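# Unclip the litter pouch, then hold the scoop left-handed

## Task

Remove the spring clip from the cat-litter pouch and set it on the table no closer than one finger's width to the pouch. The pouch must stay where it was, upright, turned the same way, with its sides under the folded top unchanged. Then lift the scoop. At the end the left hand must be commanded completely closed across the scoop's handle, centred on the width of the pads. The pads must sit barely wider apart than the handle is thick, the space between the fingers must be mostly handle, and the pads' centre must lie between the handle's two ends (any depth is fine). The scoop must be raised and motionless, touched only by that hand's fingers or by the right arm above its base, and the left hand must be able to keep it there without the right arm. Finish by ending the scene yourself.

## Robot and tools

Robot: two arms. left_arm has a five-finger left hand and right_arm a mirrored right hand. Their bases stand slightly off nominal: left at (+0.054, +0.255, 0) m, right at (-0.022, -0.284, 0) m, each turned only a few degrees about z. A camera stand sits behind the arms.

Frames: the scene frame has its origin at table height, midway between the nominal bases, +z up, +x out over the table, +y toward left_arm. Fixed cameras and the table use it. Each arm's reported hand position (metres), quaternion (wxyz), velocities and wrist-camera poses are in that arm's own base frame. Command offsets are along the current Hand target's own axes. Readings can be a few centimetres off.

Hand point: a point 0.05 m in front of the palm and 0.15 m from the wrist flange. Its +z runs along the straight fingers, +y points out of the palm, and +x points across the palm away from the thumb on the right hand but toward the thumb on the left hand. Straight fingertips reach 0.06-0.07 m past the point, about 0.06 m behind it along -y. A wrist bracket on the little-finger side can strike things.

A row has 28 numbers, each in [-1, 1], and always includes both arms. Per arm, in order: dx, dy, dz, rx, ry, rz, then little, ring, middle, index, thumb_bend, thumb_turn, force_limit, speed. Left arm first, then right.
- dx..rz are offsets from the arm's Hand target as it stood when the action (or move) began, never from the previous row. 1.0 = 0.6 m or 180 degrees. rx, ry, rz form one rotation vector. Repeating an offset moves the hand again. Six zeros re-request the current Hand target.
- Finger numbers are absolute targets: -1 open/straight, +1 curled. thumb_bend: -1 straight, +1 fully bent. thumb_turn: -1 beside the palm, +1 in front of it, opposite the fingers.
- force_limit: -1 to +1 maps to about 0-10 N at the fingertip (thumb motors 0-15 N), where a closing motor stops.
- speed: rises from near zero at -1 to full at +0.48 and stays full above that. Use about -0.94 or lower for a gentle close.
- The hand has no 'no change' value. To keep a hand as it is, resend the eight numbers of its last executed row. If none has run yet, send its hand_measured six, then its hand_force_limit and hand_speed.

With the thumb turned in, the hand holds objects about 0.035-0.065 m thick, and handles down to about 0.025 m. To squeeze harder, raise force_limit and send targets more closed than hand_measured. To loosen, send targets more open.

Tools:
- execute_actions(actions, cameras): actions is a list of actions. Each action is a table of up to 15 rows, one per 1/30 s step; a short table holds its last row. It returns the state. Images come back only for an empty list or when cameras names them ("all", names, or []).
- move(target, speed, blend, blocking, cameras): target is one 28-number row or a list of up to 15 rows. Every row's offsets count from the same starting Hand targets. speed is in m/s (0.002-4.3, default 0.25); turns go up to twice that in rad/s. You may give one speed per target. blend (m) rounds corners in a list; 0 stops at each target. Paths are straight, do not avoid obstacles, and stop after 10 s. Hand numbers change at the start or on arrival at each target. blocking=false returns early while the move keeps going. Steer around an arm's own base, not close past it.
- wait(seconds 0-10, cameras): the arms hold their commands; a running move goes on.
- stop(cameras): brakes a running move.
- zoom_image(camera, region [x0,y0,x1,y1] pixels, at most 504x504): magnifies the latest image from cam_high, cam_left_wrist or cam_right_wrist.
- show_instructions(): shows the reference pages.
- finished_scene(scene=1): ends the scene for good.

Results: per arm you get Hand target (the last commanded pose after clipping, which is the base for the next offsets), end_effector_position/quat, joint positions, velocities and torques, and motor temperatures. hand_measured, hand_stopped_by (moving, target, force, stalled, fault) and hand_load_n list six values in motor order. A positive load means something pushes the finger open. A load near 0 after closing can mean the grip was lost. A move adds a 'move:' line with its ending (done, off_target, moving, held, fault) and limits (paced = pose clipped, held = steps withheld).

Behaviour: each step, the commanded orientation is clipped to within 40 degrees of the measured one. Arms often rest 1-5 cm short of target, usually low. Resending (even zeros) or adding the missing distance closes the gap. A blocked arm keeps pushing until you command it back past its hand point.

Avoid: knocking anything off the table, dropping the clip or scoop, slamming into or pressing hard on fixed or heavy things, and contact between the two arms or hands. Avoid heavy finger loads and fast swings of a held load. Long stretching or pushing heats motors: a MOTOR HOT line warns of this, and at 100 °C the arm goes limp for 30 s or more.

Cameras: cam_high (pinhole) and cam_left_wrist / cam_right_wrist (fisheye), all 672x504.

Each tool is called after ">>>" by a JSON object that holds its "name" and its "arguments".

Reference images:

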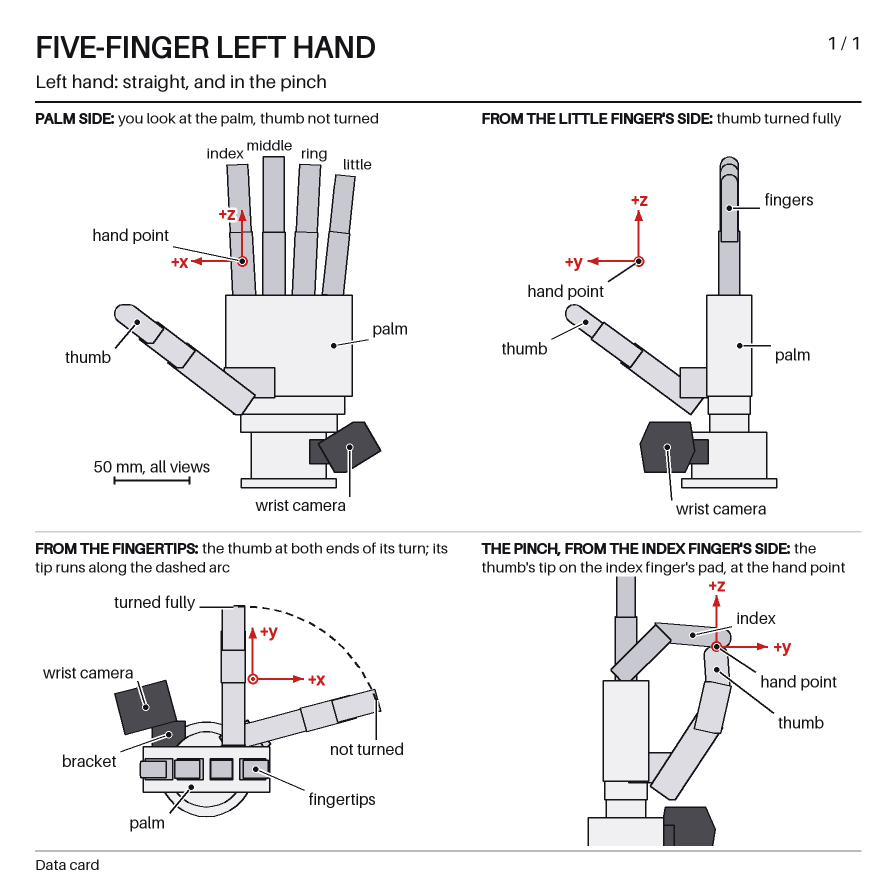

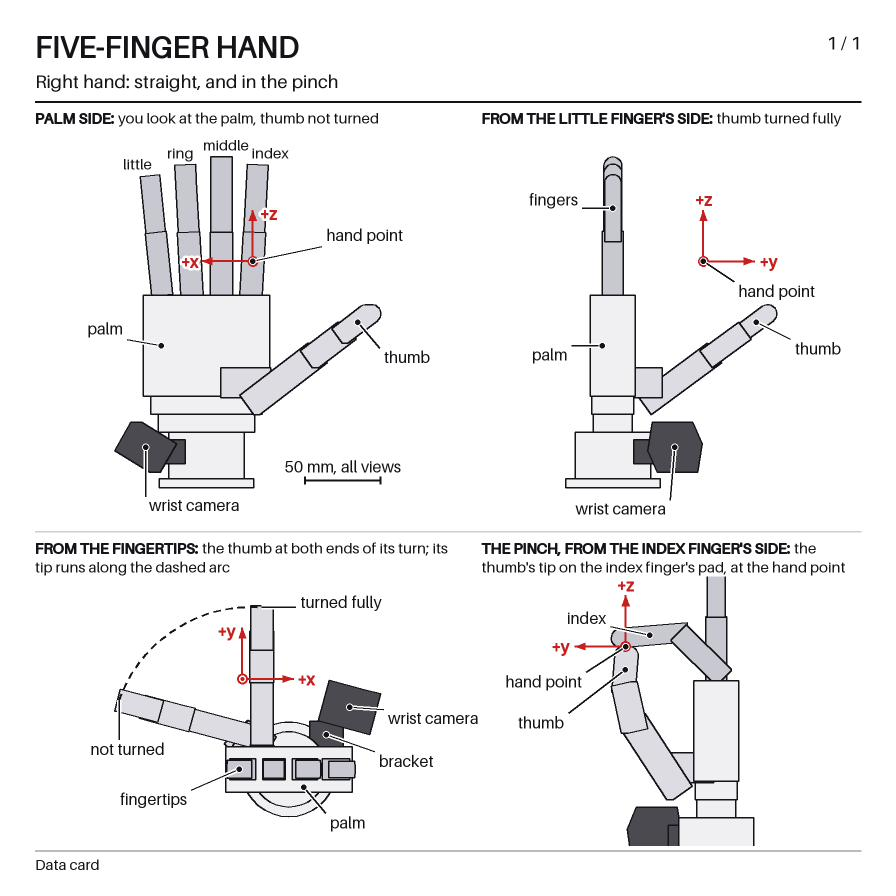

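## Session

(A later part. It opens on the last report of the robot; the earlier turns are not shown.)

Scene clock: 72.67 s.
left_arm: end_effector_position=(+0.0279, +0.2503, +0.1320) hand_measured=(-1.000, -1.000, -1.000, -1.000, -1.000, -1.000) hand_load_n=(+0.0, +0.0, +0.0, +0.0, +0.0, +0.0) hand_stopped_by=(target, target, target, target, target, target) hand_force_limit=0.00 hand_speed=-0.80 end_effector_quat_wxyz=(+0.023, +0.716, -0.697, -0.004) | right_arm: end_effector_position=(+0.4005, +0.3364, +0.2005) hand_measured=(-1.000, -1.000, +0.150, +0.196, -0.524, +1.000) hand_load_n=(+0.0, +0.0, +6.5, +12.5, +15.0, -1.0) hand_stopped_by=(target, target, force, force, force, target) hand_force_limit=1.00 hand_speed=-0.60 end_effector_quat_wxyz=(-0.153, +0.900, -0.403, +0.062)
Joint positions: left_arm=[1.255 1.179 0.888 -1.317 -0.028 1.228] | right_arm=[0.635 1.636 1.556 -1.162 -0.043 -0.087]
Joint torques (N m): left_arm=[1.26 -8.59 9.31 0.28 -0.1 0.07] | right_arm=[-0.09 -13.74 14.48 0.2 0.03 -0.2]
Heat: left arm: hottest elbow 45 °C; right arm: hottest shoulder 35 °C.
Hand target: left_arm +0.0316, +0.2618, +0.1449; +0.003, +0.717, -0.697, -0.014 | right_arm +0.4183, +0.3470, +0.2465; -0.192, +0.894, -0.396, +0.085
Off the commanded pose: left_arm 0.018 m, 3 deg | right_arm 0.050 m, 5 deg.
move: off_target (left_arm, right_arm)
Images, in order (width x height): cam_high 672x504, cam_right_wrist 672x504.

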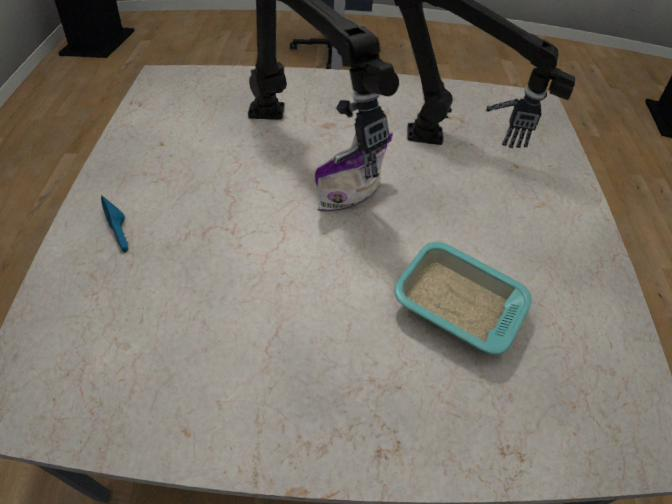

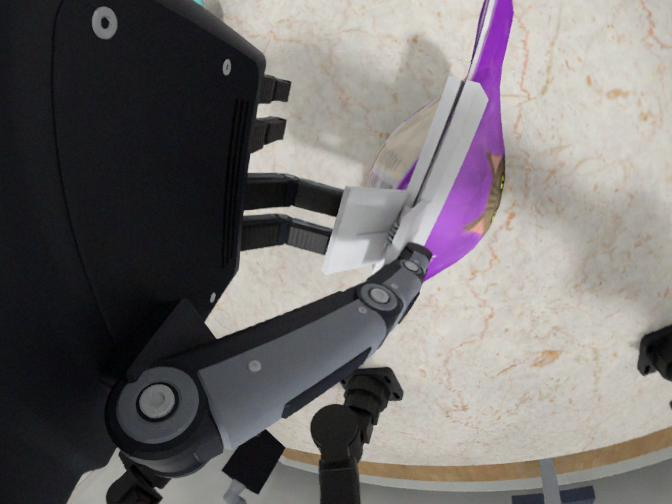

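>>> {"name": "move", "arguments": {"target": [[0,0,0,0,0,0,-1,-1,-1,-1,-1,-1,0,-0.8, 0,0.0275,0.0243,0,0,0,-1,-1,0.2,0.2,-0.4,1,1,-0.6],[0,0,0,0,0,0,-1,-1,-1,-1,-1,-1,0,-0.8, 0,0.0275,0.0243,0,0,0,-1,-1,0.2,0.2,-0.9,1,1,0]], "speed": 0.06, "cameras": ["cam_high","cam_right_wrist"]}}

Scene clock: 76.10 s.
left_arm: end_effector_position=(+0.0279, +0.2503, +0.1320) hand_measured=(-1.000, -1.000, -1.000, -1.000, -1.000, -1.000) hand_load_n=(+0.0, +0.0, +0.0, +0.0, +0.0, +0.0) hand_stopped_by=(target, target, target, target, target, target) hand_force_limit=0.00 hand_speed=-0.80 end_effector_quat_wxyz=(+0.023, +0.716, -0.697, -0.004) | right_arm: end_effector_position=(+0.4024, +0.3378, +0.2059) hand_measured=(-1.000, -1.000, +0.150, +0.198, -0.900, +1.000) hand_load_n=(+0.0, +0.0, +0.0, +0.0, +0.0, +0.0) hand_stopped_by=(target, target, force, force, target, target) hand_force_limit=1.00 hand_speed=0.00 end_effector_quat_wxyz=(-0.166, +0.898, -0.402, +0.069)
Joint positions: left_arm=[1.255 1.179 0.888 -1.317 -0.028 1.228] | right_arm=[0.635 1.619 1.547 -1.138 -0.043 -0.087]
Joint torques (N m): left_arm=[1.14 -8.7 9.28 0.24 -0.12 0.07] | right_arm=[-0.15 -13.63 9.51 1.5 0.01 -0.21]
Heat: left arm: hottest elbow 45 °C; right arm: hottest shoulder 35 °C.
Hand target: left_arm +0.0316, +0.2618, +0.1449; +0.003, +0.717, -0.697, -0.014 | right_arm +0.4115, +0.3409, +0.2264; -0.192, +0.894, -0.396, +0.085
Off the commanded pose: left_arm 0.018 m, 3 deg | right_arm 0.023 m, 4 deg.
move: off_target (left_arm, right_arm); target 2's new numbers were sent with right_arm's hand 0.029 m and 5 deg from that target
Images, in order (width x height): cam_high 672x504, cam_right_wrist 672x504.

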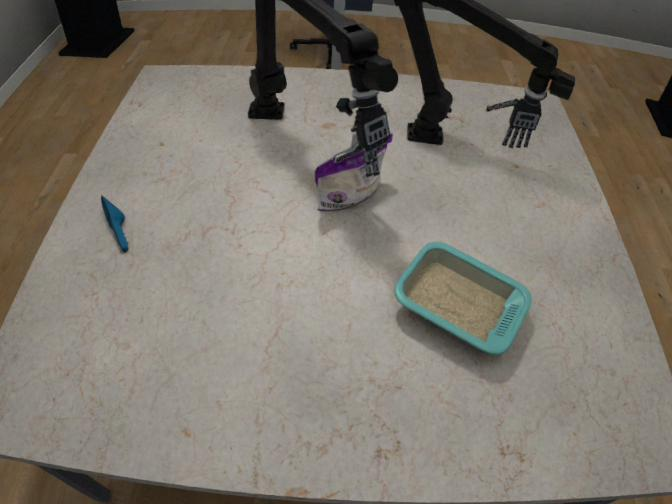

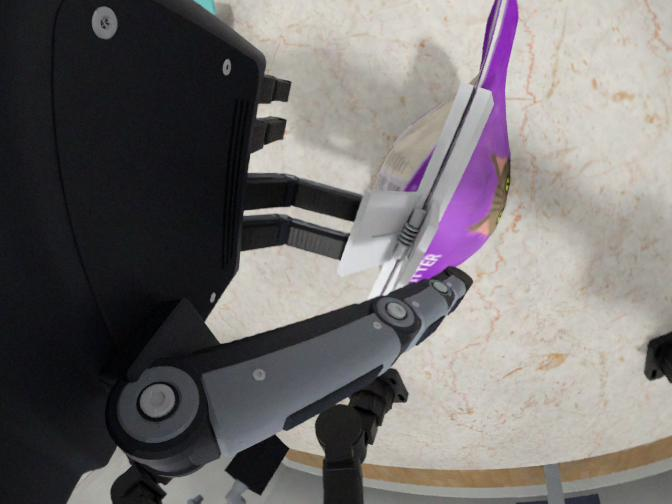

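>>> {"name": "zoom_image", "arguments": {"camera": "cam_right_wrist", "region": [320, 150, 480, 310]}}

>>> {"name": "zoom_image", "arguments": {"camera": "cam_high", "region": [320, 130, 400, 190]}}

Scaled by 3.150 from the camera's 672x504 image, which has a finer 960x720 frame.

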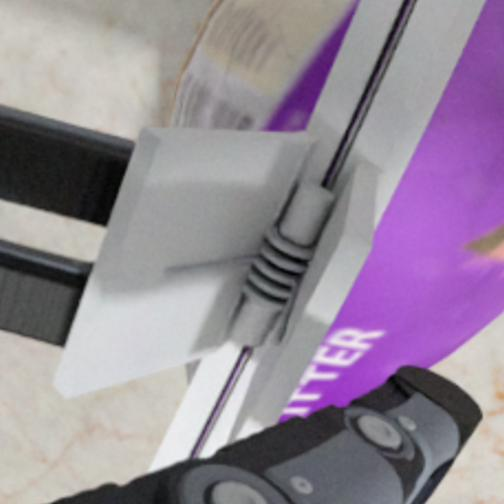

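Scaled by 6.300 from the camera's 672x504 image, which has a finer 960x720 frame.

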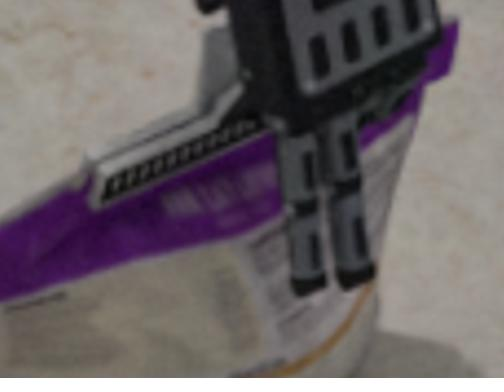

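>>> {"name": "zoom_image", "arguments": {"camera": "cam_right_wrist", "region": [380, 70, 500, 190]}}

Scaled by 4.200 from the camera's 672x504 image, which has a finer 960x720 frame.

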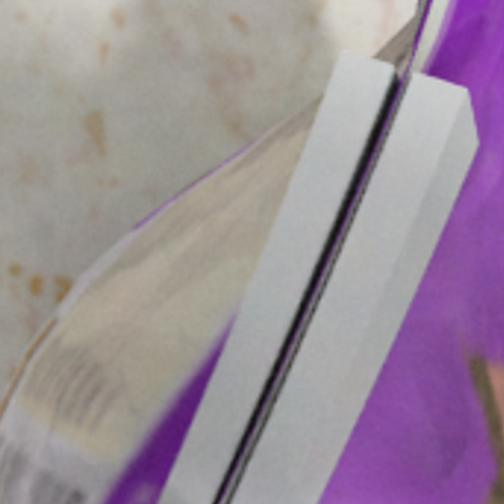

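>>> {"name": "move", "arguments": {"target": [0,0,0,0,0,0,-1,-1,-1,-1,-1,-1,0,-0.8, 0,0.0102,0.0225,0,0,0,-1,-1,0.1,0.1,-1,1,1,0], "speed": 0.06, "cameras": ["cam_right_wrist"]}}

Scene clock: 85.17 s.
left_arm: end_effector_position=(+0.0279, +0.2503, +0.1320) hand_measured=(-1.000, -1.000, -1.000, -1.000, -1.000, -1.000) hand_load_n=(+0.0, +0.0, +0.0, +0.0, +0.0, +0.0) hand_stopped_by=(target, target, target, target, target, target) hand_force_limit=0.00 hand_speed=-0.80 end_effector_quat_wxyz=(+0.023, +0.716, -0.697, -0.004) | right_arm: end_effector_position=(+0.4040, +0.3389, +0.1958) hand_measured=(-1.000, -1.000, +0.100, +0.100, -1.000, +1.000) hand_load_n=(+0.0, +0.0, +0.0, +0.0, +0.0, +0.0) hand_stopped_by=(target, target, target, target, target, target) hand_force_limit=1.00 hand_speed=0.00 end_effector_quat_wxyz=(-0.171, +0.897, -0.401, +0.072)
Joint positions: left_arm=[1.255 1.179 0.888 -1.317 -0.028 1.228] | right_arm=[0.635 1.619 1.519 -1.1 -0.043 -0.087]
Joint torques (N m): left_arm=[1.14 -8.7 9.28 0.31 -0.11 0.07] | right_arm=[-0.26 -13.45 8.75 1.54 0 -0.21]
Heat: left arm: hottest elbow 46 °C; right arm: hottest shoulder 36 °C.
Hand target: left_arm +0.0316, +0.2618, +0.1449; +0.003, +0.717, -0.697, -0.014 | right_arm +0.4116, +0.3409, +0.2116; -0.192, +0.894, -0.396, +0.085
Off the commanded pose: left_arm 0.018 m, 3 deg | right_arm 0.018 m, 3 deg.
move: off_target (left_arm, right_arm)
Images, in order (width x height): cam_right_wrist 672x504.

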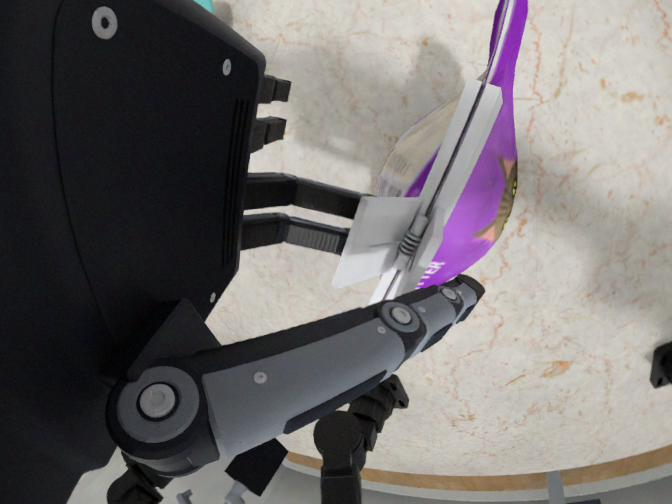

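>>> {"name": "execute_actions", "arguments": {"actions": [[[0,0,0,0,0,0,-1,-1,-1,-1,-1,-1,0,-0.8, 0,0,0,0,0,0,-1,-1,0.6,0.6,0,1,1,0.2]]], "cameras": ["cam_high","cam_right_wrist"]}}

Scene clock: 86.30 s.
left_arm: end_effector_position=(+0.0279, +0.2503, +0.1320) hand_measured=(-1.000, -1.000, -1.000, -1.000, -1.000, -1.000) hand_load_n=(+0.0, +0.0, +0.0, +0.0, +0.0, +0.0) hand_stopped_by=(target, target, target, target, target, target) hand_force_limit=0.00 hand_speed=-0.80 end_effector_quat_wxyz=(+0.023, +0.716, -0.697, -0.004) | right_arm: end_effector_position=(+0.4047, +0.3394, +0.1961) hand_measured=(-1.000, -1.000, +0.334, +0.412, -0.732, +1.000) hand_load_n=(+0.0, +0.0, +17.0, +10.0, +14.0, -1.5) hand_stopped_by=(target, target, force, force, force, target) hand_force_limit=1.00 hand_speed=0.20 end_effector_quat_wxyz=(-0.173, +0.897, -0.401, +0.073)
Joint positions: left_arm=[1.255 1.179 0.888 -1.317 -0.028 1.228] | right_arm=[0.635 1.618 1.517 -1.095 -0.043 -0.087]
Joint torques (N m): left_arm=[1.2 -8.64 9.25 0.32 -0.11 0.08] | right_arm=[-0.38 -13.51 8.81 1.36 0.01 -0.2]
Heat: left arm: hottest elbow 46 °C; right arm: hottest shoulder 36 °C.
Hand target: left_arm +0.0316, +0.2618, +0.1449; +0.003, +0.717, -0.697, -0.014 | right_arm +0.4116, +0.3409, +0.2116; -0.192, +0.894, -0.396, +0.085
Off the commanded pose: left_arm 0.018 m, 3 deg | right_arm 0.017 m, 3 deg.
Images, in order (width x height): cam_high 672x504, cam_right_wrist 672x504.

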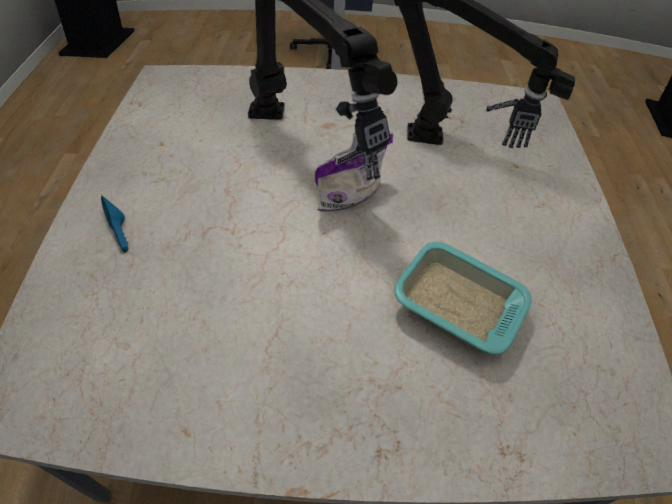

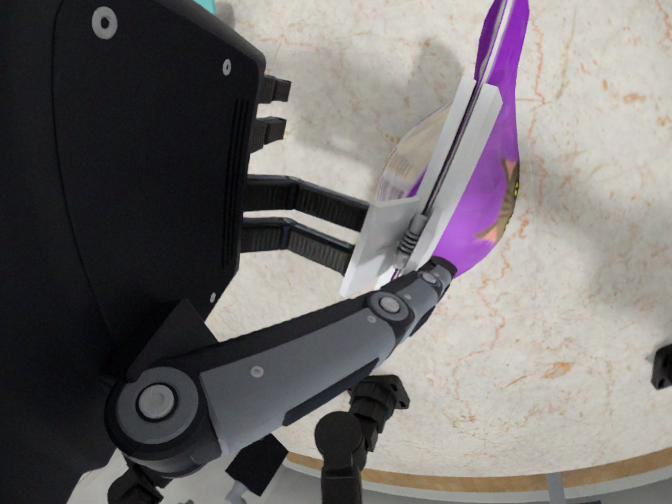

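>>> {"name": "zoom_image", "arguments": {"camera": "cam_right_wrist", "region": [320, 70, 540, 310]}}

>>> {"name": "zoom_image", "arguments": {"camera": "cam_high", "region": [320, 130, 400, 190]}}

Scaled by 2.100 from the camera's 672x504 image, which has a finer 960x720 frame.

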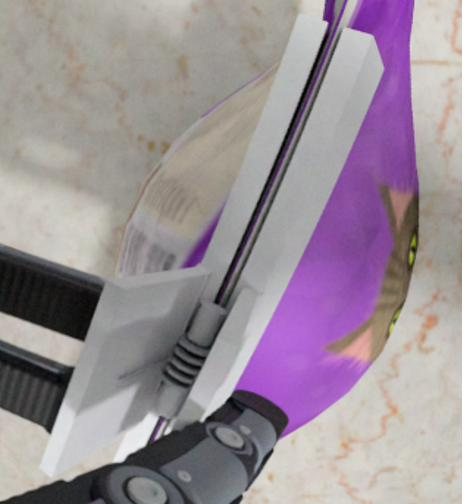

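Scaled by 6.300 from the camera's 672x504 image, which has a finer 960x720 frame.

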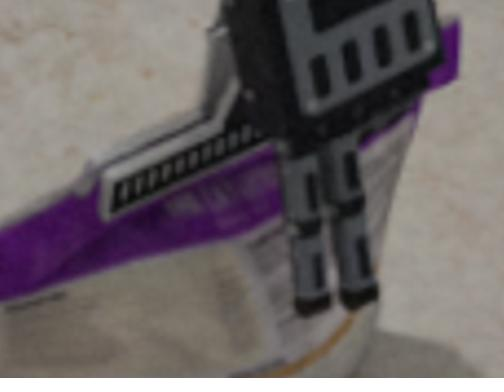

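>>> {"name": "zoom_image", "arguments": {"camera": "cam_right_wrist", "region": [400, 70, 520, 190]}}

>>> {"name": "zoom_image", "arguments": {"camera": "cam_right_wrist", "region": [330, 180, 450, 300]}}

Scaled by 4.200 from the camera's 672x504 image, which has a finer 960x720 frame.

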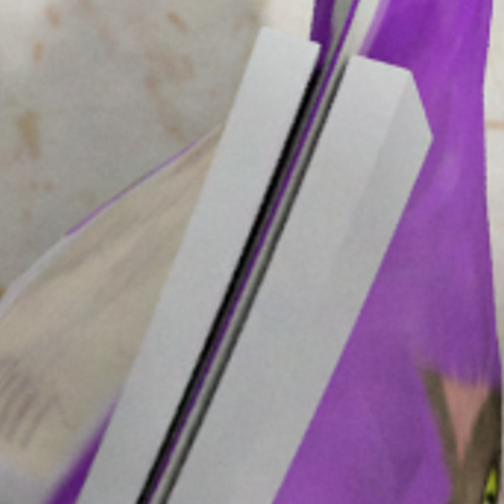

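Scaled by 4.200 from the camera's 672x504 image, which has a finer 960x720 frame.

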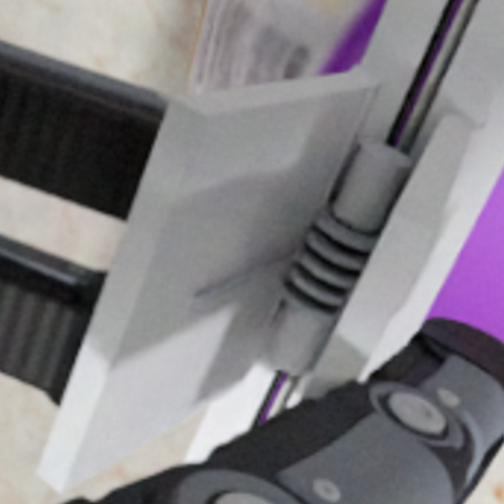

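>>> {"name": "move", "arguments": {"target": [0,0,0,0,0,0,-1,-1,-1,-1,-1,-1,0,-0.8, 0,-0.0187,-0.0166,0,0,0,-1,-1,0.6,0.6,0,1,1,0.2], "speed": 0.05, "cameras": ["cam_high","cam_right_wrist"]}}

Scene clock: 87.80 s.
left_arm: end_effector_position=(+0.0279, +0.2503, +0.1320) hand_measured=(-1.000, -1.000, -1.000, -1.000, -1.000, -1.000) hand_load_n=(+0.0, +0.0, +0.0, +0.0, +0.0, +0.0) hand_stopped_by=(target, target, target, target, target, target) hand_force_limit=0.00 hand_speed=-0.80 end_effector_quat_wxyz=(+0.023, +0.716, -0.697, -0.004) | right_arm: end_effector_position=(+0.4039, +0.3389, +0.1971) hand_measured=(-1.000, -1.000, +0.334, +0.412, -0.732, +1.000) hand_load_n=(+0.0, +0.0, +17.0, +10.0, +14.0, -1.5) hand_stopped_by=(target, target, force, force, force, target) hand_force_limit=1.00 hand_speed=0.20 end_effector_quat_wxyz=(-0.172, +0.897, -0.401, +0.072)
Joint positions: left_arm=[1.255 1.179 0.888 -1.317 -0.028 1.228] | right_arm=[0.635 1.618 1.52 -1.102 -0.043 -0.087]
Joint torques (N m): left_arm=[1.26 -8.64 9.32 0.29 -0.11 0.07] | right_arm=[-0.15 -12.28 12.67 0.06 0.02 -0.2]
Heat: left arm: hottest elbow 46 °C; right arm: hottest shoulder 36 °C.
Hand target: left_arm +0.0316, +0.2618, +0.1449; +0.003, +0.717, -0.697, -0.014 | right_arm +0.4161, +0.3451, +0.2253; -0.192, +0.894, -0.396, +0.085
Off the commanded pose: left_arm 0.018 m, 3 deg | right_arm 0.031 m, 3 deg.
move: off_target (left_arm, right_arm)
Images, in order (width x height): cam_high 672x504, cam_right_wrist 672x504.

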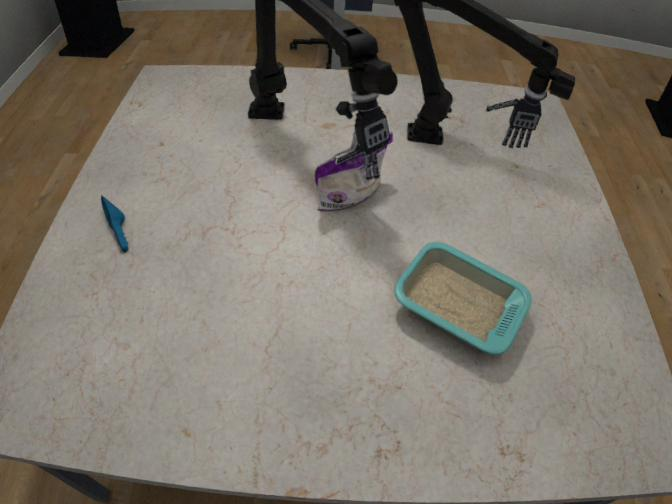

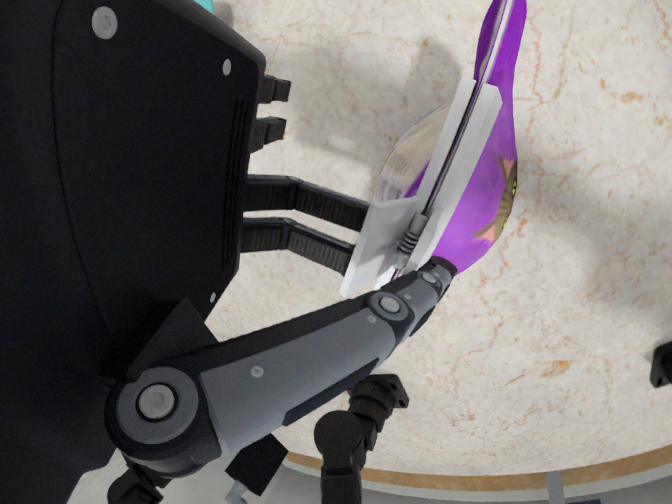

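>>> {"name": "move", "arguments": {"target": [0,0,0,0,0,0,-1,-1,-1,-1,-1,-1,0,-0.8, 0,-0.0187,-0.0166,0,0,0,-1,-1,0.6,0.6,0,1,1,0.2], "speed": 0.05, "cameras": ["cam_high","cam_right_wrist"]}}

Scene clock: 89.37 s.
left_arm: end_effector_position=(+0.0279, +0.2503, +0.1320) hand_measured=(-1.000, -1.000, -1.000, -1.000, -1.000, -1.000) hand_load_n=(+0.0, +0.0, +0.0, +0.0, +0.0, +0.0) hand_stopped_by=(target, target, target, target, target, target) hand_force_limit=0.00 hand_speed=-0.80 end_effector_quat_wxyz=(+0.023, +0.716, -0.697, -0.004) | right_arm: end_effector_position=(+0.4086, +0.3423, +0.2102) hand_measured=(-1.000, -1.000, +0.334, +0.412, -0.732, +1.000) hand_load_n=(+0.0, +0.0, +18.0, +11.0, +15.0, -1.5) hand_stopped_by=(target, target, force, force, force, target) hand_force_limit=1.00 hand_speed=0.20 end_effector_quat_wxyz=(-0.170, +0.897, -0.401, +0.071)
Joint positions: left_arm=[1.255 1.179 0.888 -1.317 -0.028 1.228] | right_arm=[0.635 1.633 1.574 -1.144 -0.043 -0.087]
Joint torques (N m): left_arm=[1.2 -8.7 9.29 0.29 -0.1 0.07] | right_arm=[0.03 -12.63 12.75 0.13 0.04 -0.2]
Heat: left arm: hottest elbow 46 °C; right arm: hottest shoulder 36 °C.
Hand target: left_arm +0.0316, +0.2618, +0.1449; +0.003, +0.717, -0.697, -0.014 | right_arm +0.4207, +0.3492, +0.2390; -0.192, +0.894, -0.396, +0.085
Off the commanded pose: left_arm 0.018 m, 3 deg | right_arm 0.032 m, 3 deg.
move: off_target (left_arm, right_arm)
Images, in order (width x height): cam_high 672x504, cam_right_wrist 672x504.

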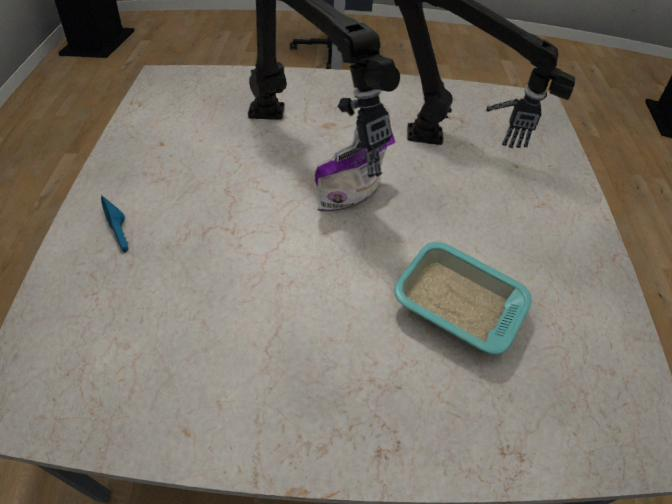

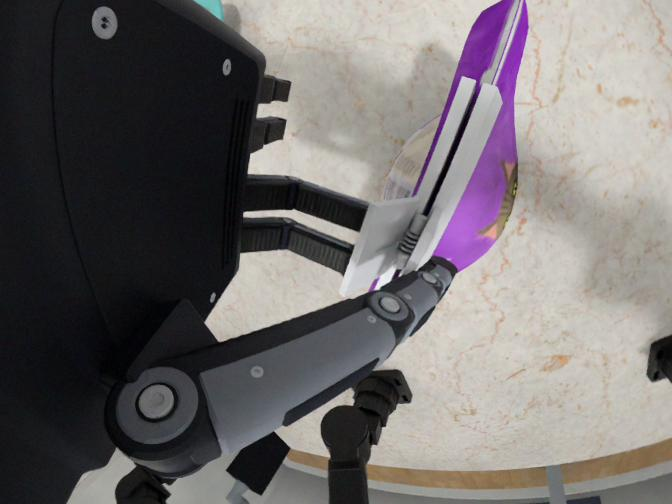

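>>> {"name": "zoom_image", "arguments": {"camera": "cam_right_wrist", "region": [340, 0, 560, 300]}}

>>> {"name": "zoom_image", "arguments": {"camera": "cam_high", "region": [290, 90, 430, 220]}}

Scaled by 1.680 from the camera's 672x504 image, which has a finer 960x720 frame.

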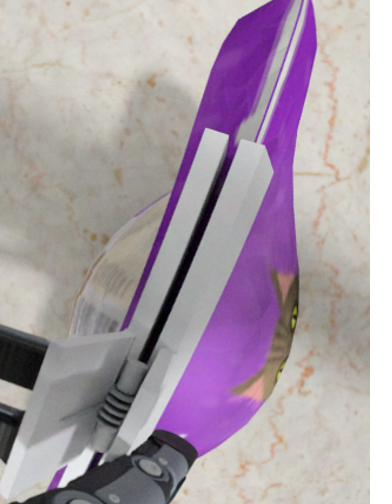

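Scaled by 3.600 from the camera's 672x504 image, which has a finer 960x720 frame.

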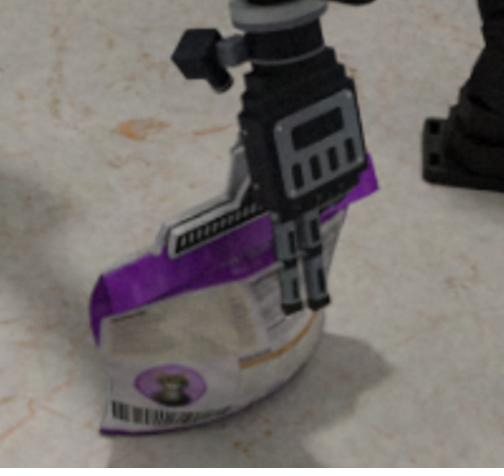

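>>> {"name": "move", "arguments": {"target": [0,0,0,0,0,0,-1,-1,-1,-1,-1,-1,0,-0.8, 0,-0.0374,-0.0332,0,0,0,-1,-1,0.6,0.6,0,1,1,0.2], "speed": 0.06, "cameras": ["cam_high","cam_right_wrist"]}}

Scene clock: 91.10 s.
left_arm: end_effector_position=(+0.0279, +0.2503, +0.1320) hand_measured=(-1.000, -1.000, -1.000, -1.000, -1.000, -1.000) hand_load_n=(+0.0, +0.0, +0.0, +0.0, +0.0, +0.0) hand_stopped_by=(target, target, target, target, target, target) hand_force_limit=0.00 hand_speed=-0.80 end_effector_quat_wxyz=(+0.023, +0.716, -0.697, -0.004) | right_arm: end_effector_position=(+0.4198, +0.3506, +0.2401) hand_measured=(-1.000, -1.000, +0.334, +0.412, -0.732, +1.000) hand_load_n=(+0.0, +0.0, +18.0, +11.5, +15.5, -2.0) hand_stopped_by=(target, target, force, force, force, target) hand_force_limit=1.00 hand_speed=0.20 end_effector_quat_wxyz=(-0.172, +0.897, -0.401, +0.072)
Joint positions: left_arm=[1.255 1.179 0.888 -1.317 -0.028 1.228] | right_arm=[0.635 1.665 1.692 -1.225 -0.043 -0.087]
Joint torques (N m): left_arm=[1.03 -8.64 9.31 0.24 -0.11 0.07] | right_arm=[0.03 -12.51 12.79 0.14 0.06 -0.16]
Heat: left arm: hottest elbow 46 °C; right arm: hottest shoulder 36 °C.
Hand target: left_arm +0.0316, +0.2618, +0.1449; +0.003, +0.717, -0.697, -0.014 | right_arm +0.4297, +0.3574, +0.2664; -0.192, +0.894, -0.396, +0.085
Off the commanded pose: left_arm 0.018 m, 3 deg | right_arm 0.029 m, 3 deg.
move: off_target (left_arm, right_arm)
Images, in order (width x height): cam_high 672x504, cam_right_wrist 672x504.

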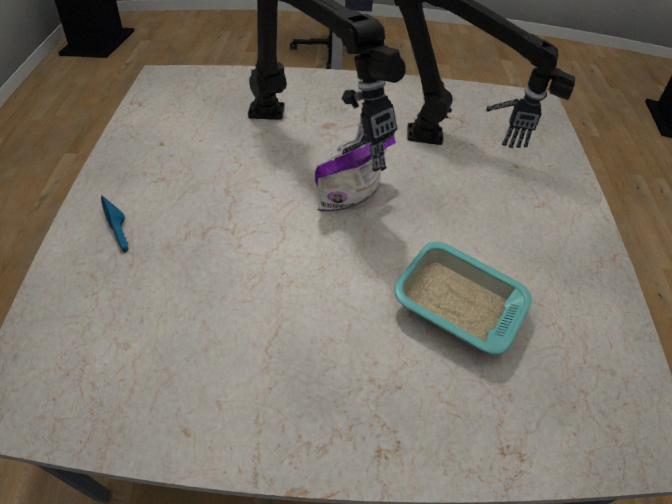

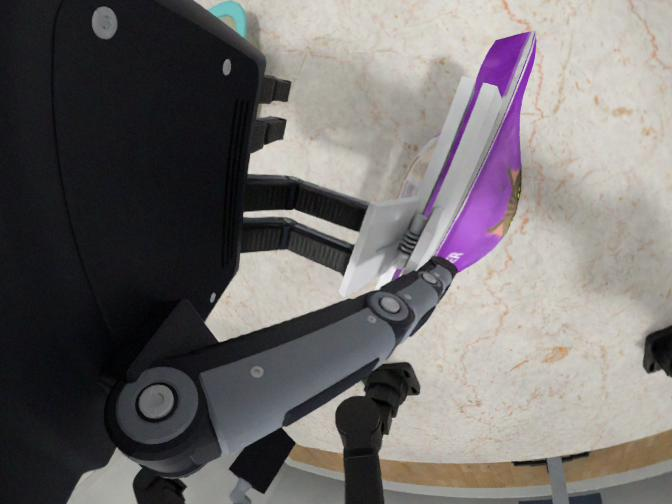

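>>> {"name": "move", "arguments": {"target": [[0,0,0,0,0,0,-1,-1,-1,-1,-1,-1,0,-0.8, 0,-0.0342,-0.076,0,0,0,-1,-1,0.6,0.6,0,1,1,0.2],[0,0,0,0,0,0,-1,-1,-1,-1,-1,-1,0,-0.8, 0.3913,0.2897,-0.2218,0,0.0684,0.152,-1,-1,0.6,0.6,0,1,1,0.2],[0,0,0,0,0,0,-1,-1,-1,-1,-1,-1,0,-0.8, 0.3913,0.4333,0.0973,0.0651,0.0841,0.1443,-1,-1,0.6,0.6,0,1,1,0.2]], "speed": [0.15,0.3,0.2], "blend": [0.01,0.04,0], "cameras": ["cam_high","cam_right_wrist"]}}

Scene clock: 96.70 s.
left_arm: end_effector_position=(+0.0279, +0.2503, +0.1320) hand_measured=(-1.000, -1.000, -1.000, -1.000, -1.000, -1.000) hand_load_n=(+0.0, +0.0, +0.0, +0.0, +0.0, +0.0) hand_stopped_by=(target, target, target, target, target, target) hand_force_limit=0.00 hand_speed=-0.80 end_effector_quat_wxyz=(+0.023, +0.716, -0.697, -0.004) | right_arm: end_effector_position=(+0.4186, +0.0467, +0.0966) hand_measured=(-1.000, -1.000, +0.334, +0.412, -0.732, +1.000) hand_load_n=(+0.5, +0.0, +18.0, +11.5, +15.5, -1.5) hand_stopped_by=(target, target, force, force, force, target) hand_force_limit=1.00 hand_speed=0.20 end_effector_quat_wxyz=(-0.231, +0.745, -0.600, +0.178)
Joint positions: left_arm=[1.255 1.179 0.888 -1.317 -0.028 1.228] | right_arm=[0.006 1.288 0.855 -0.557 -0.128 -0.171]
Joint torques (N m): left_arm=[1.2 -8.64 9.35 0.29 -0.11 0.05] | right_arm=[-0.97 -7.24 8.43 2.11 -0.15 -0.2]
Heat: left arm: hottest elbow 46 °C; right arm: hottest shoulder 36 °C.
Hand target: left_arm +0.0316, +0.2618, +0.1449; +0.003, +0.717, -0.697, -0.014 | right_arm +0.4299, +0.0405, +0.1062; -0.243, +0.740, -0.597, +0.195
Off the commanded pose: left_arm 0.018 m, 3 deg | right_arm 0.016 m, 2 deg.
move: off_target (left_arm, right_arm)
Images, in order (width x height): cam_high 672x504, cam_right_wrist 672x504.

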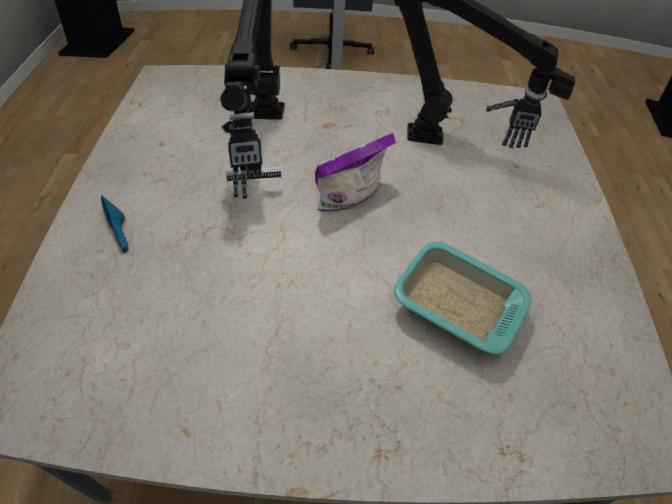

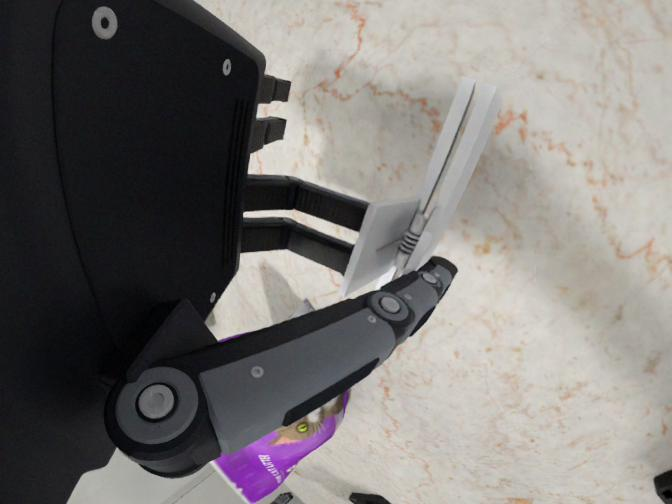

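>>> {"name": "move", "arguments": {"target": [0,0,0,0,0,0,-1,-1,-1,-1,-1,-1,0,-0.8, 0,0.0346,0.0471,0,0,0,-1,-1,0.6,0.6,0,1,1,0.2], "speed": 0.06, "cameras": ["cam_high","cam_right_wrist"]}}

Scene clock: 98.37 s.
left_arm: end_effector_position=(+0.0279, +0.2503, +0.1320) hand_measured=(-1.000, -1.000, -1.000, -1.000, -1.000, -1.000) hand_load_n=(+0.0, +0.0, +0.0, +0.0, +0.0, +0.0) hand_stopped_by=(target, target, target, target, target, target) hand_force_limit=0.00 hand_speed=-0.80 end_effector_quat_wxyz=(+0.023, +0.716, -0.697, -0.004) | right_arm: end_effector_position=(+0.4172, +0.0467, +0.0624) hand_measured=(-1.000, -1.000, +0.334, +0.412, -0.732, +1.000) hand_load_n=(+0.0, +0.0, +18.0, +11.5, +15.5, -2.0) hand_stopped_by=(target, target, force, force, force, target) hand_force_limit=1.00 hand_speed=0.20 end_effector_quat_wxyz=(-0.232, +0.745, -0.600, +0.179)
Joint positions: left_arm=[1.255 1.179 0.888 -1.317 -0.028 1.228] | right_arm=[0.006 1.332 0.793 -0.45 -0.128 -0.171]
Joint torques (N m): left_arm=[1.32 -8.7 9.28 0.29 -0.1 0.07] | right_arm=[-0.91 -7.12 8.17 2.13 -0.15 -0.2]
Heat: left arm: hottest elbow 47 °C; right arm: hottest shoulder 36 °C.
Hand target: left_arm +0.0316, +0.2618, +0.1449; +0.003, +0.717, -0.697, -0.014 | right_arm +0.4299, +0.0405, +0.0712; -0.243, +0.740, -0.597, +0.195
Off the commanded pose: left_arm 0.018 m, 3 deg | right_arm 0.017 m, 2 deg.
move: off_target (left_arm, right_arm)
Images, in order (width x height): cam_high 672x504, cam_right_wrist 672x504.

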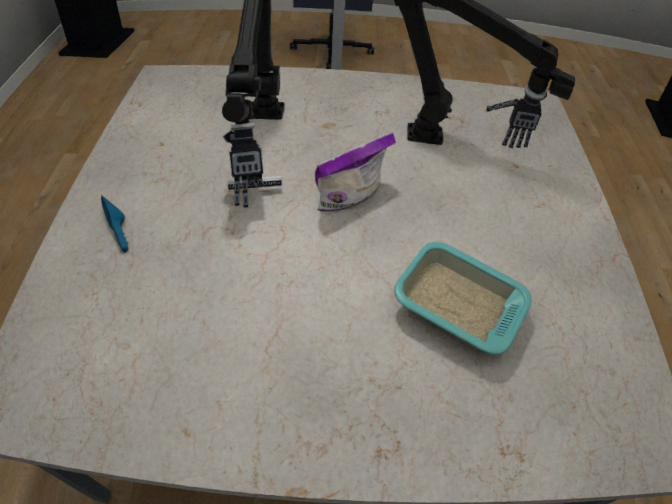

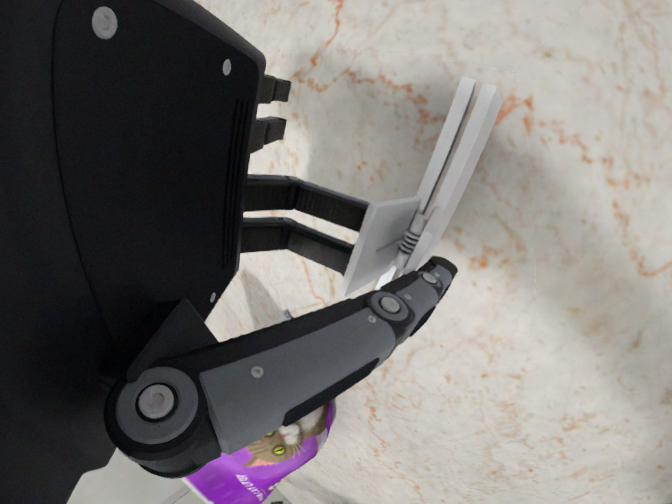

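>>> {"name": "move", "arguments": {"target": [0,0,0,0,0,0,-1,-1,-1,-1,-1,-1,0,-0.8, 0,0.0119,0.0162,0,0,0,-1,-1,0.6,0.6,0,1,1,0.2], "speed": 0.03, "cameras": ["cam_high","cam_right_wrist"]}}

>>> {"name": "zoom_image", "arguments": {"camera": "cam_high", "region": [200, 130, 320, 220]}}

Scene clock: 100.00 s.
left_arm: end_effector_position=(+0.0279, +0.2503, +0.1320) hand_measured=(-1.000, -1.000, -1.000, -1.000, -1.000, -1.000) hand_load_n=(-0.5, +0.0, +0.0, +0.0, +0.0, +0.0) hand_stopped_by=(target, target, target, target, target, target) hand_force_limit=0.00 hand_speed=-0.80 end_effector_quat_wxyz=(+0.023, +0.716, -0.697, -0.004) | right_arm: end_effector_position=(+0.4178, +0.0467, +0.0510) hand_measured=(-1.000, -1.000, +0.334, +0.412, -0.732, +1.000) hand_load_n=(+0.0, +0.0, +18.5, +12.0, +15.5, -2.0) hand_stopped_by=(target, target, force, force, force, target) hand_force_limit=1.00 hand_speed=0.20 end_effector_quat_wxyz=(-0.232, +0.745, -0.599, +0.179)
Joint positions: left_arm=[1.255 1.179 0.888 -1.317 -0.028 1.228] | right_arm=[0.006 1.352 0.776 -0.412 -0.128 -0.171]
Joint torques (N m): left_arm=[1.14 -8.59 9.33 0.31 -0.11 0.05] | right_arm=[-1.03 -7.12 7.97 2.15 -0.15 -0.19]
Heat: left arm: hottest elbow 47 °C; right arm: hottest shoulder 36 °C.
Hand target: left_arm +0.0316, +0.2618, +0.1449; +0.003, +0.717, -0.697, -0.014 | right_arm +0.4299, +0.0405, +0.0591; -0.243, +0.740, -0.597, +0.195
Off the commanded pose: left_arm 0.018 m, 3 deg | right_arm 0.016 m, 2 deg.
move: off_target (left_arm, right_arm)
Images, in order (width x height): cam_high 672x504, cam_right_wrist 672x504.

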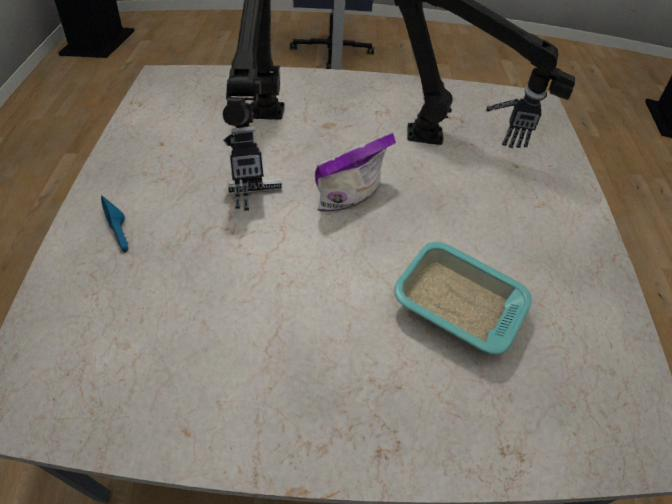

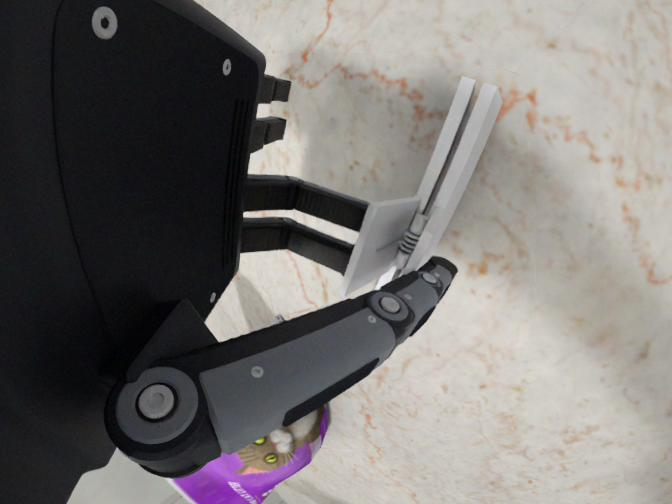

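Scaled by 4.200 from the camera's 672x504 image, which has a finer 960x720 frame.

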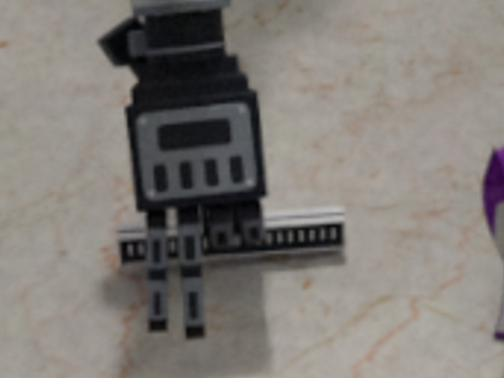

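>>> {"name": "move", "arguments": {"target": [0,0,0,0,0,0,-1,-1,-1,-1,-1,-1,0,-0.8, 0,0.0079,0.0108,0,0,0,-1,-1,0.6,0.6,0,1,1,0.2], "speed": 0.02, "cameras": ["cam_high"]}}

>>> {"name": "zoom_image", "arguments": {"camera": "cam_high", "region": [200, 130, 320, 220]}}

Scene clock: 101.27 s.
left_arm: end_effector_position=(+0.0279, +0.2503, +0.1320) hand_measured=(-1.000, -1.000, -1.000, -1.000, -1.000, -1.000) hand_load_n=(+0.0, +0.0, +0.0, +0.0, +0.0, +0.0) hand_stopped_by=(target, target, target, target, target, target) hand_force_limit=0.00 hand_speed=-0.80 end_effector_quat_wxyz=(+0.023, +0.716, -0.697, -0.004) | right_arm: end_effector_position=(+0.4175, +0.0467, +0.0435) hand_measured=(-1.000, -1.000, +0.334, +0.412, -0.732, +1.000) hand_load_n=(+0.0, +0.0, +18.0, +11.5, +15.0, -2.0) hand_stopped_by=(target, target, force, force, force, target) hand_force_limit=1.00 hand_speed=0.20 end_effector_quat_wxyz=(-0.233, +0.745, -0.599, +0.180)
Joint positions: left_arm=[1.255 1.179 0.888 -1.317 -0.028 1.228] | right_arm=[0.006 1.364 0.764 -0.386 -0.128 -0.171]
Joint torques (N m): left_arm=[1.2 -8.76 9.26 0.28 -0.11 0.07] | right_arm=[-0.79 -7.12 7.79 2.1 -0.15 -0.21]
Heat: left arm: hottest elbow 47 °C; right arm: hottest shoulder 36 °C.
Hand target: left_arm +0.0316, +0.2618, +0.1449; +0.003, +0.717, -0.697, -0.014 | right_arm +0.4299, +0.0405, +0.0511; -0.243, +0.740, -0.597, +0.195
Off the commanded pose: left_arm 0.018 m, 3 deg | right_arm 0.016 m, 2 deg.
move: off_target (left_arm, right_arm)
Images, in order (width x height): cam_high 672x504.

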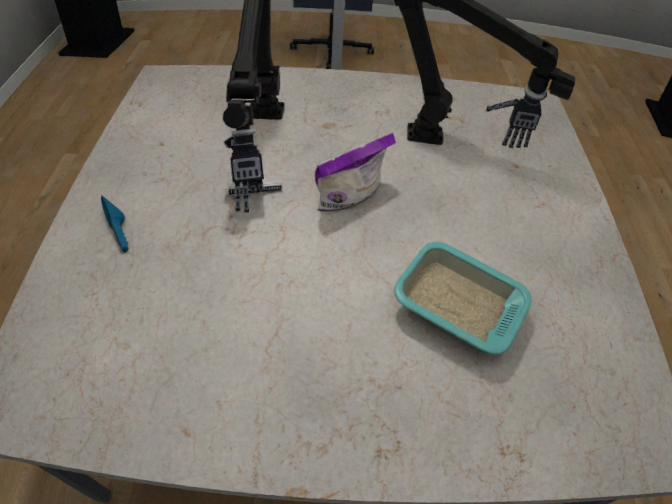

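Scaled by 4.200 from the camera's 672x504 image, which has a finer 960x720 frame.

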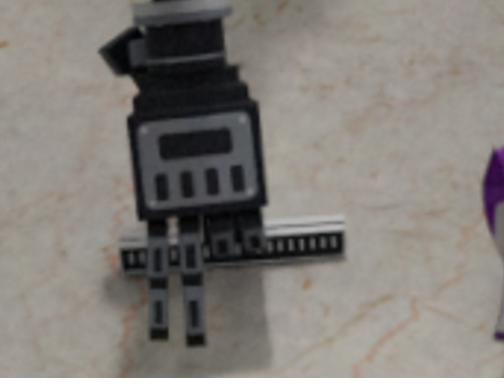

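>>> {"name": "move", "arguments": {"target": [0,0,0,0,0,0,-1,-1,-1,-1,-1,-1,0,-0.8, 0,0.0059,0.0081,0,0,0,-1,-1,0.6,0.6,0,1,1,0.2], "speed": 0.02, "cameras": ["cam_high"]}}

>>> {"name": "zoom_image", "arguments": {"camera": "cam_high", "region": [200, 130, 320, 220]}}

Scene clock: 102.70 s.
left_arm: end_effector_position=(+0.0279, +0.2503, +0.1320) hand_measured=(-1.000, -1.000, -1.000, -1.000, -1.000, -1.000) hand_load_n=(+0.0, +0.0, +0.0, +0.0, +0.0, +0.0) hand_stopped_by=(target, target, target, target, target, target) hand_force_limit=0.00 hand_speed=-0.80 end_effector_quat_wxyz=(+0.023, +0.716, -0.697, -0.004) | right_arm: end_effector_position=(+0.4196, +0.0434, +0.0408) hand_measured=(-1.000, -1.000, +0.334, +0.412, -0.734, +1.000) hand_load_n=(+0.0, +0.0, +18.5, +11.0, +15.0, -4.0) hand_stopped_by=(target, target, force, force, force, target) hand_force_limit=1.00 hand_speed=0.20 end_effector_quat_wxyz=(-0.235, +0.741, -0.602, +0.182)
Joint positions: left_arm=[1.255 1.179 0.888 -1.317 -0.028 1.228] | right_arm=[-0.003 1.371 0.76 -0.369 -0.131 -0.171]
Joint torques (N m): left_arm=[1.26 -8.7 9.29 0.31 -0.11 0.07] | right_arm=[-0.79 -6.89 7.53 2.18 -0.07 -0.19]
Heat: left arm: hottest elbow 47 °C; right arm: hottest shoulder 36 °C.
Hand target: left_arm +0.0316, +0.2618, +0.1449; +0.003, +0.717, -0.697, -0.014 | right_arm +0.4299, +0.0405, +0.0450; -0.243, +0.740, -0.597, +0.195
Off the commanded pose: left_arm 0.018 m, 3 deg | right_arm 0.012 m, 2 deg.
move: off_target (left_arm, right_arm)
Images, in order (width x height): cam_high 672x504.

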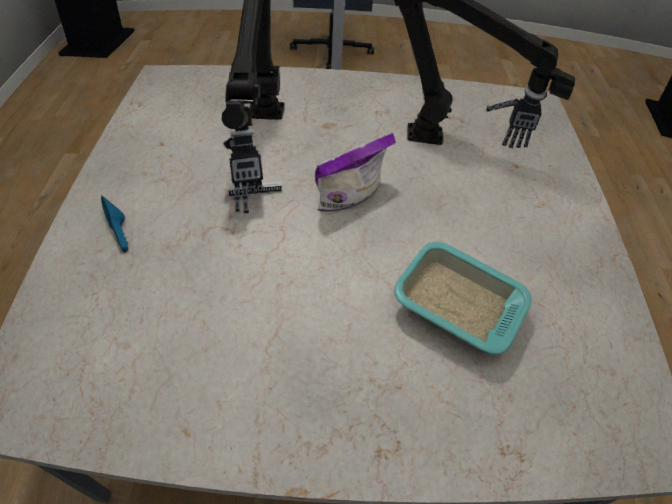

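Scaled by 4.200 from the camera's 672x504 image, which has a finer 960x720 frame.

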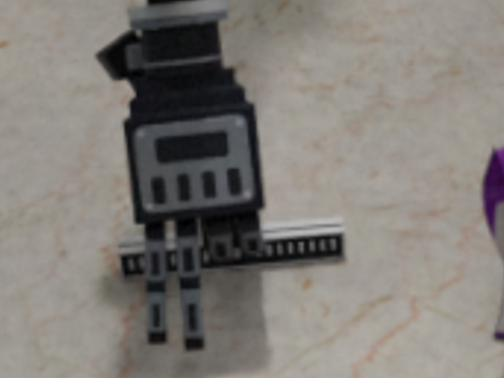

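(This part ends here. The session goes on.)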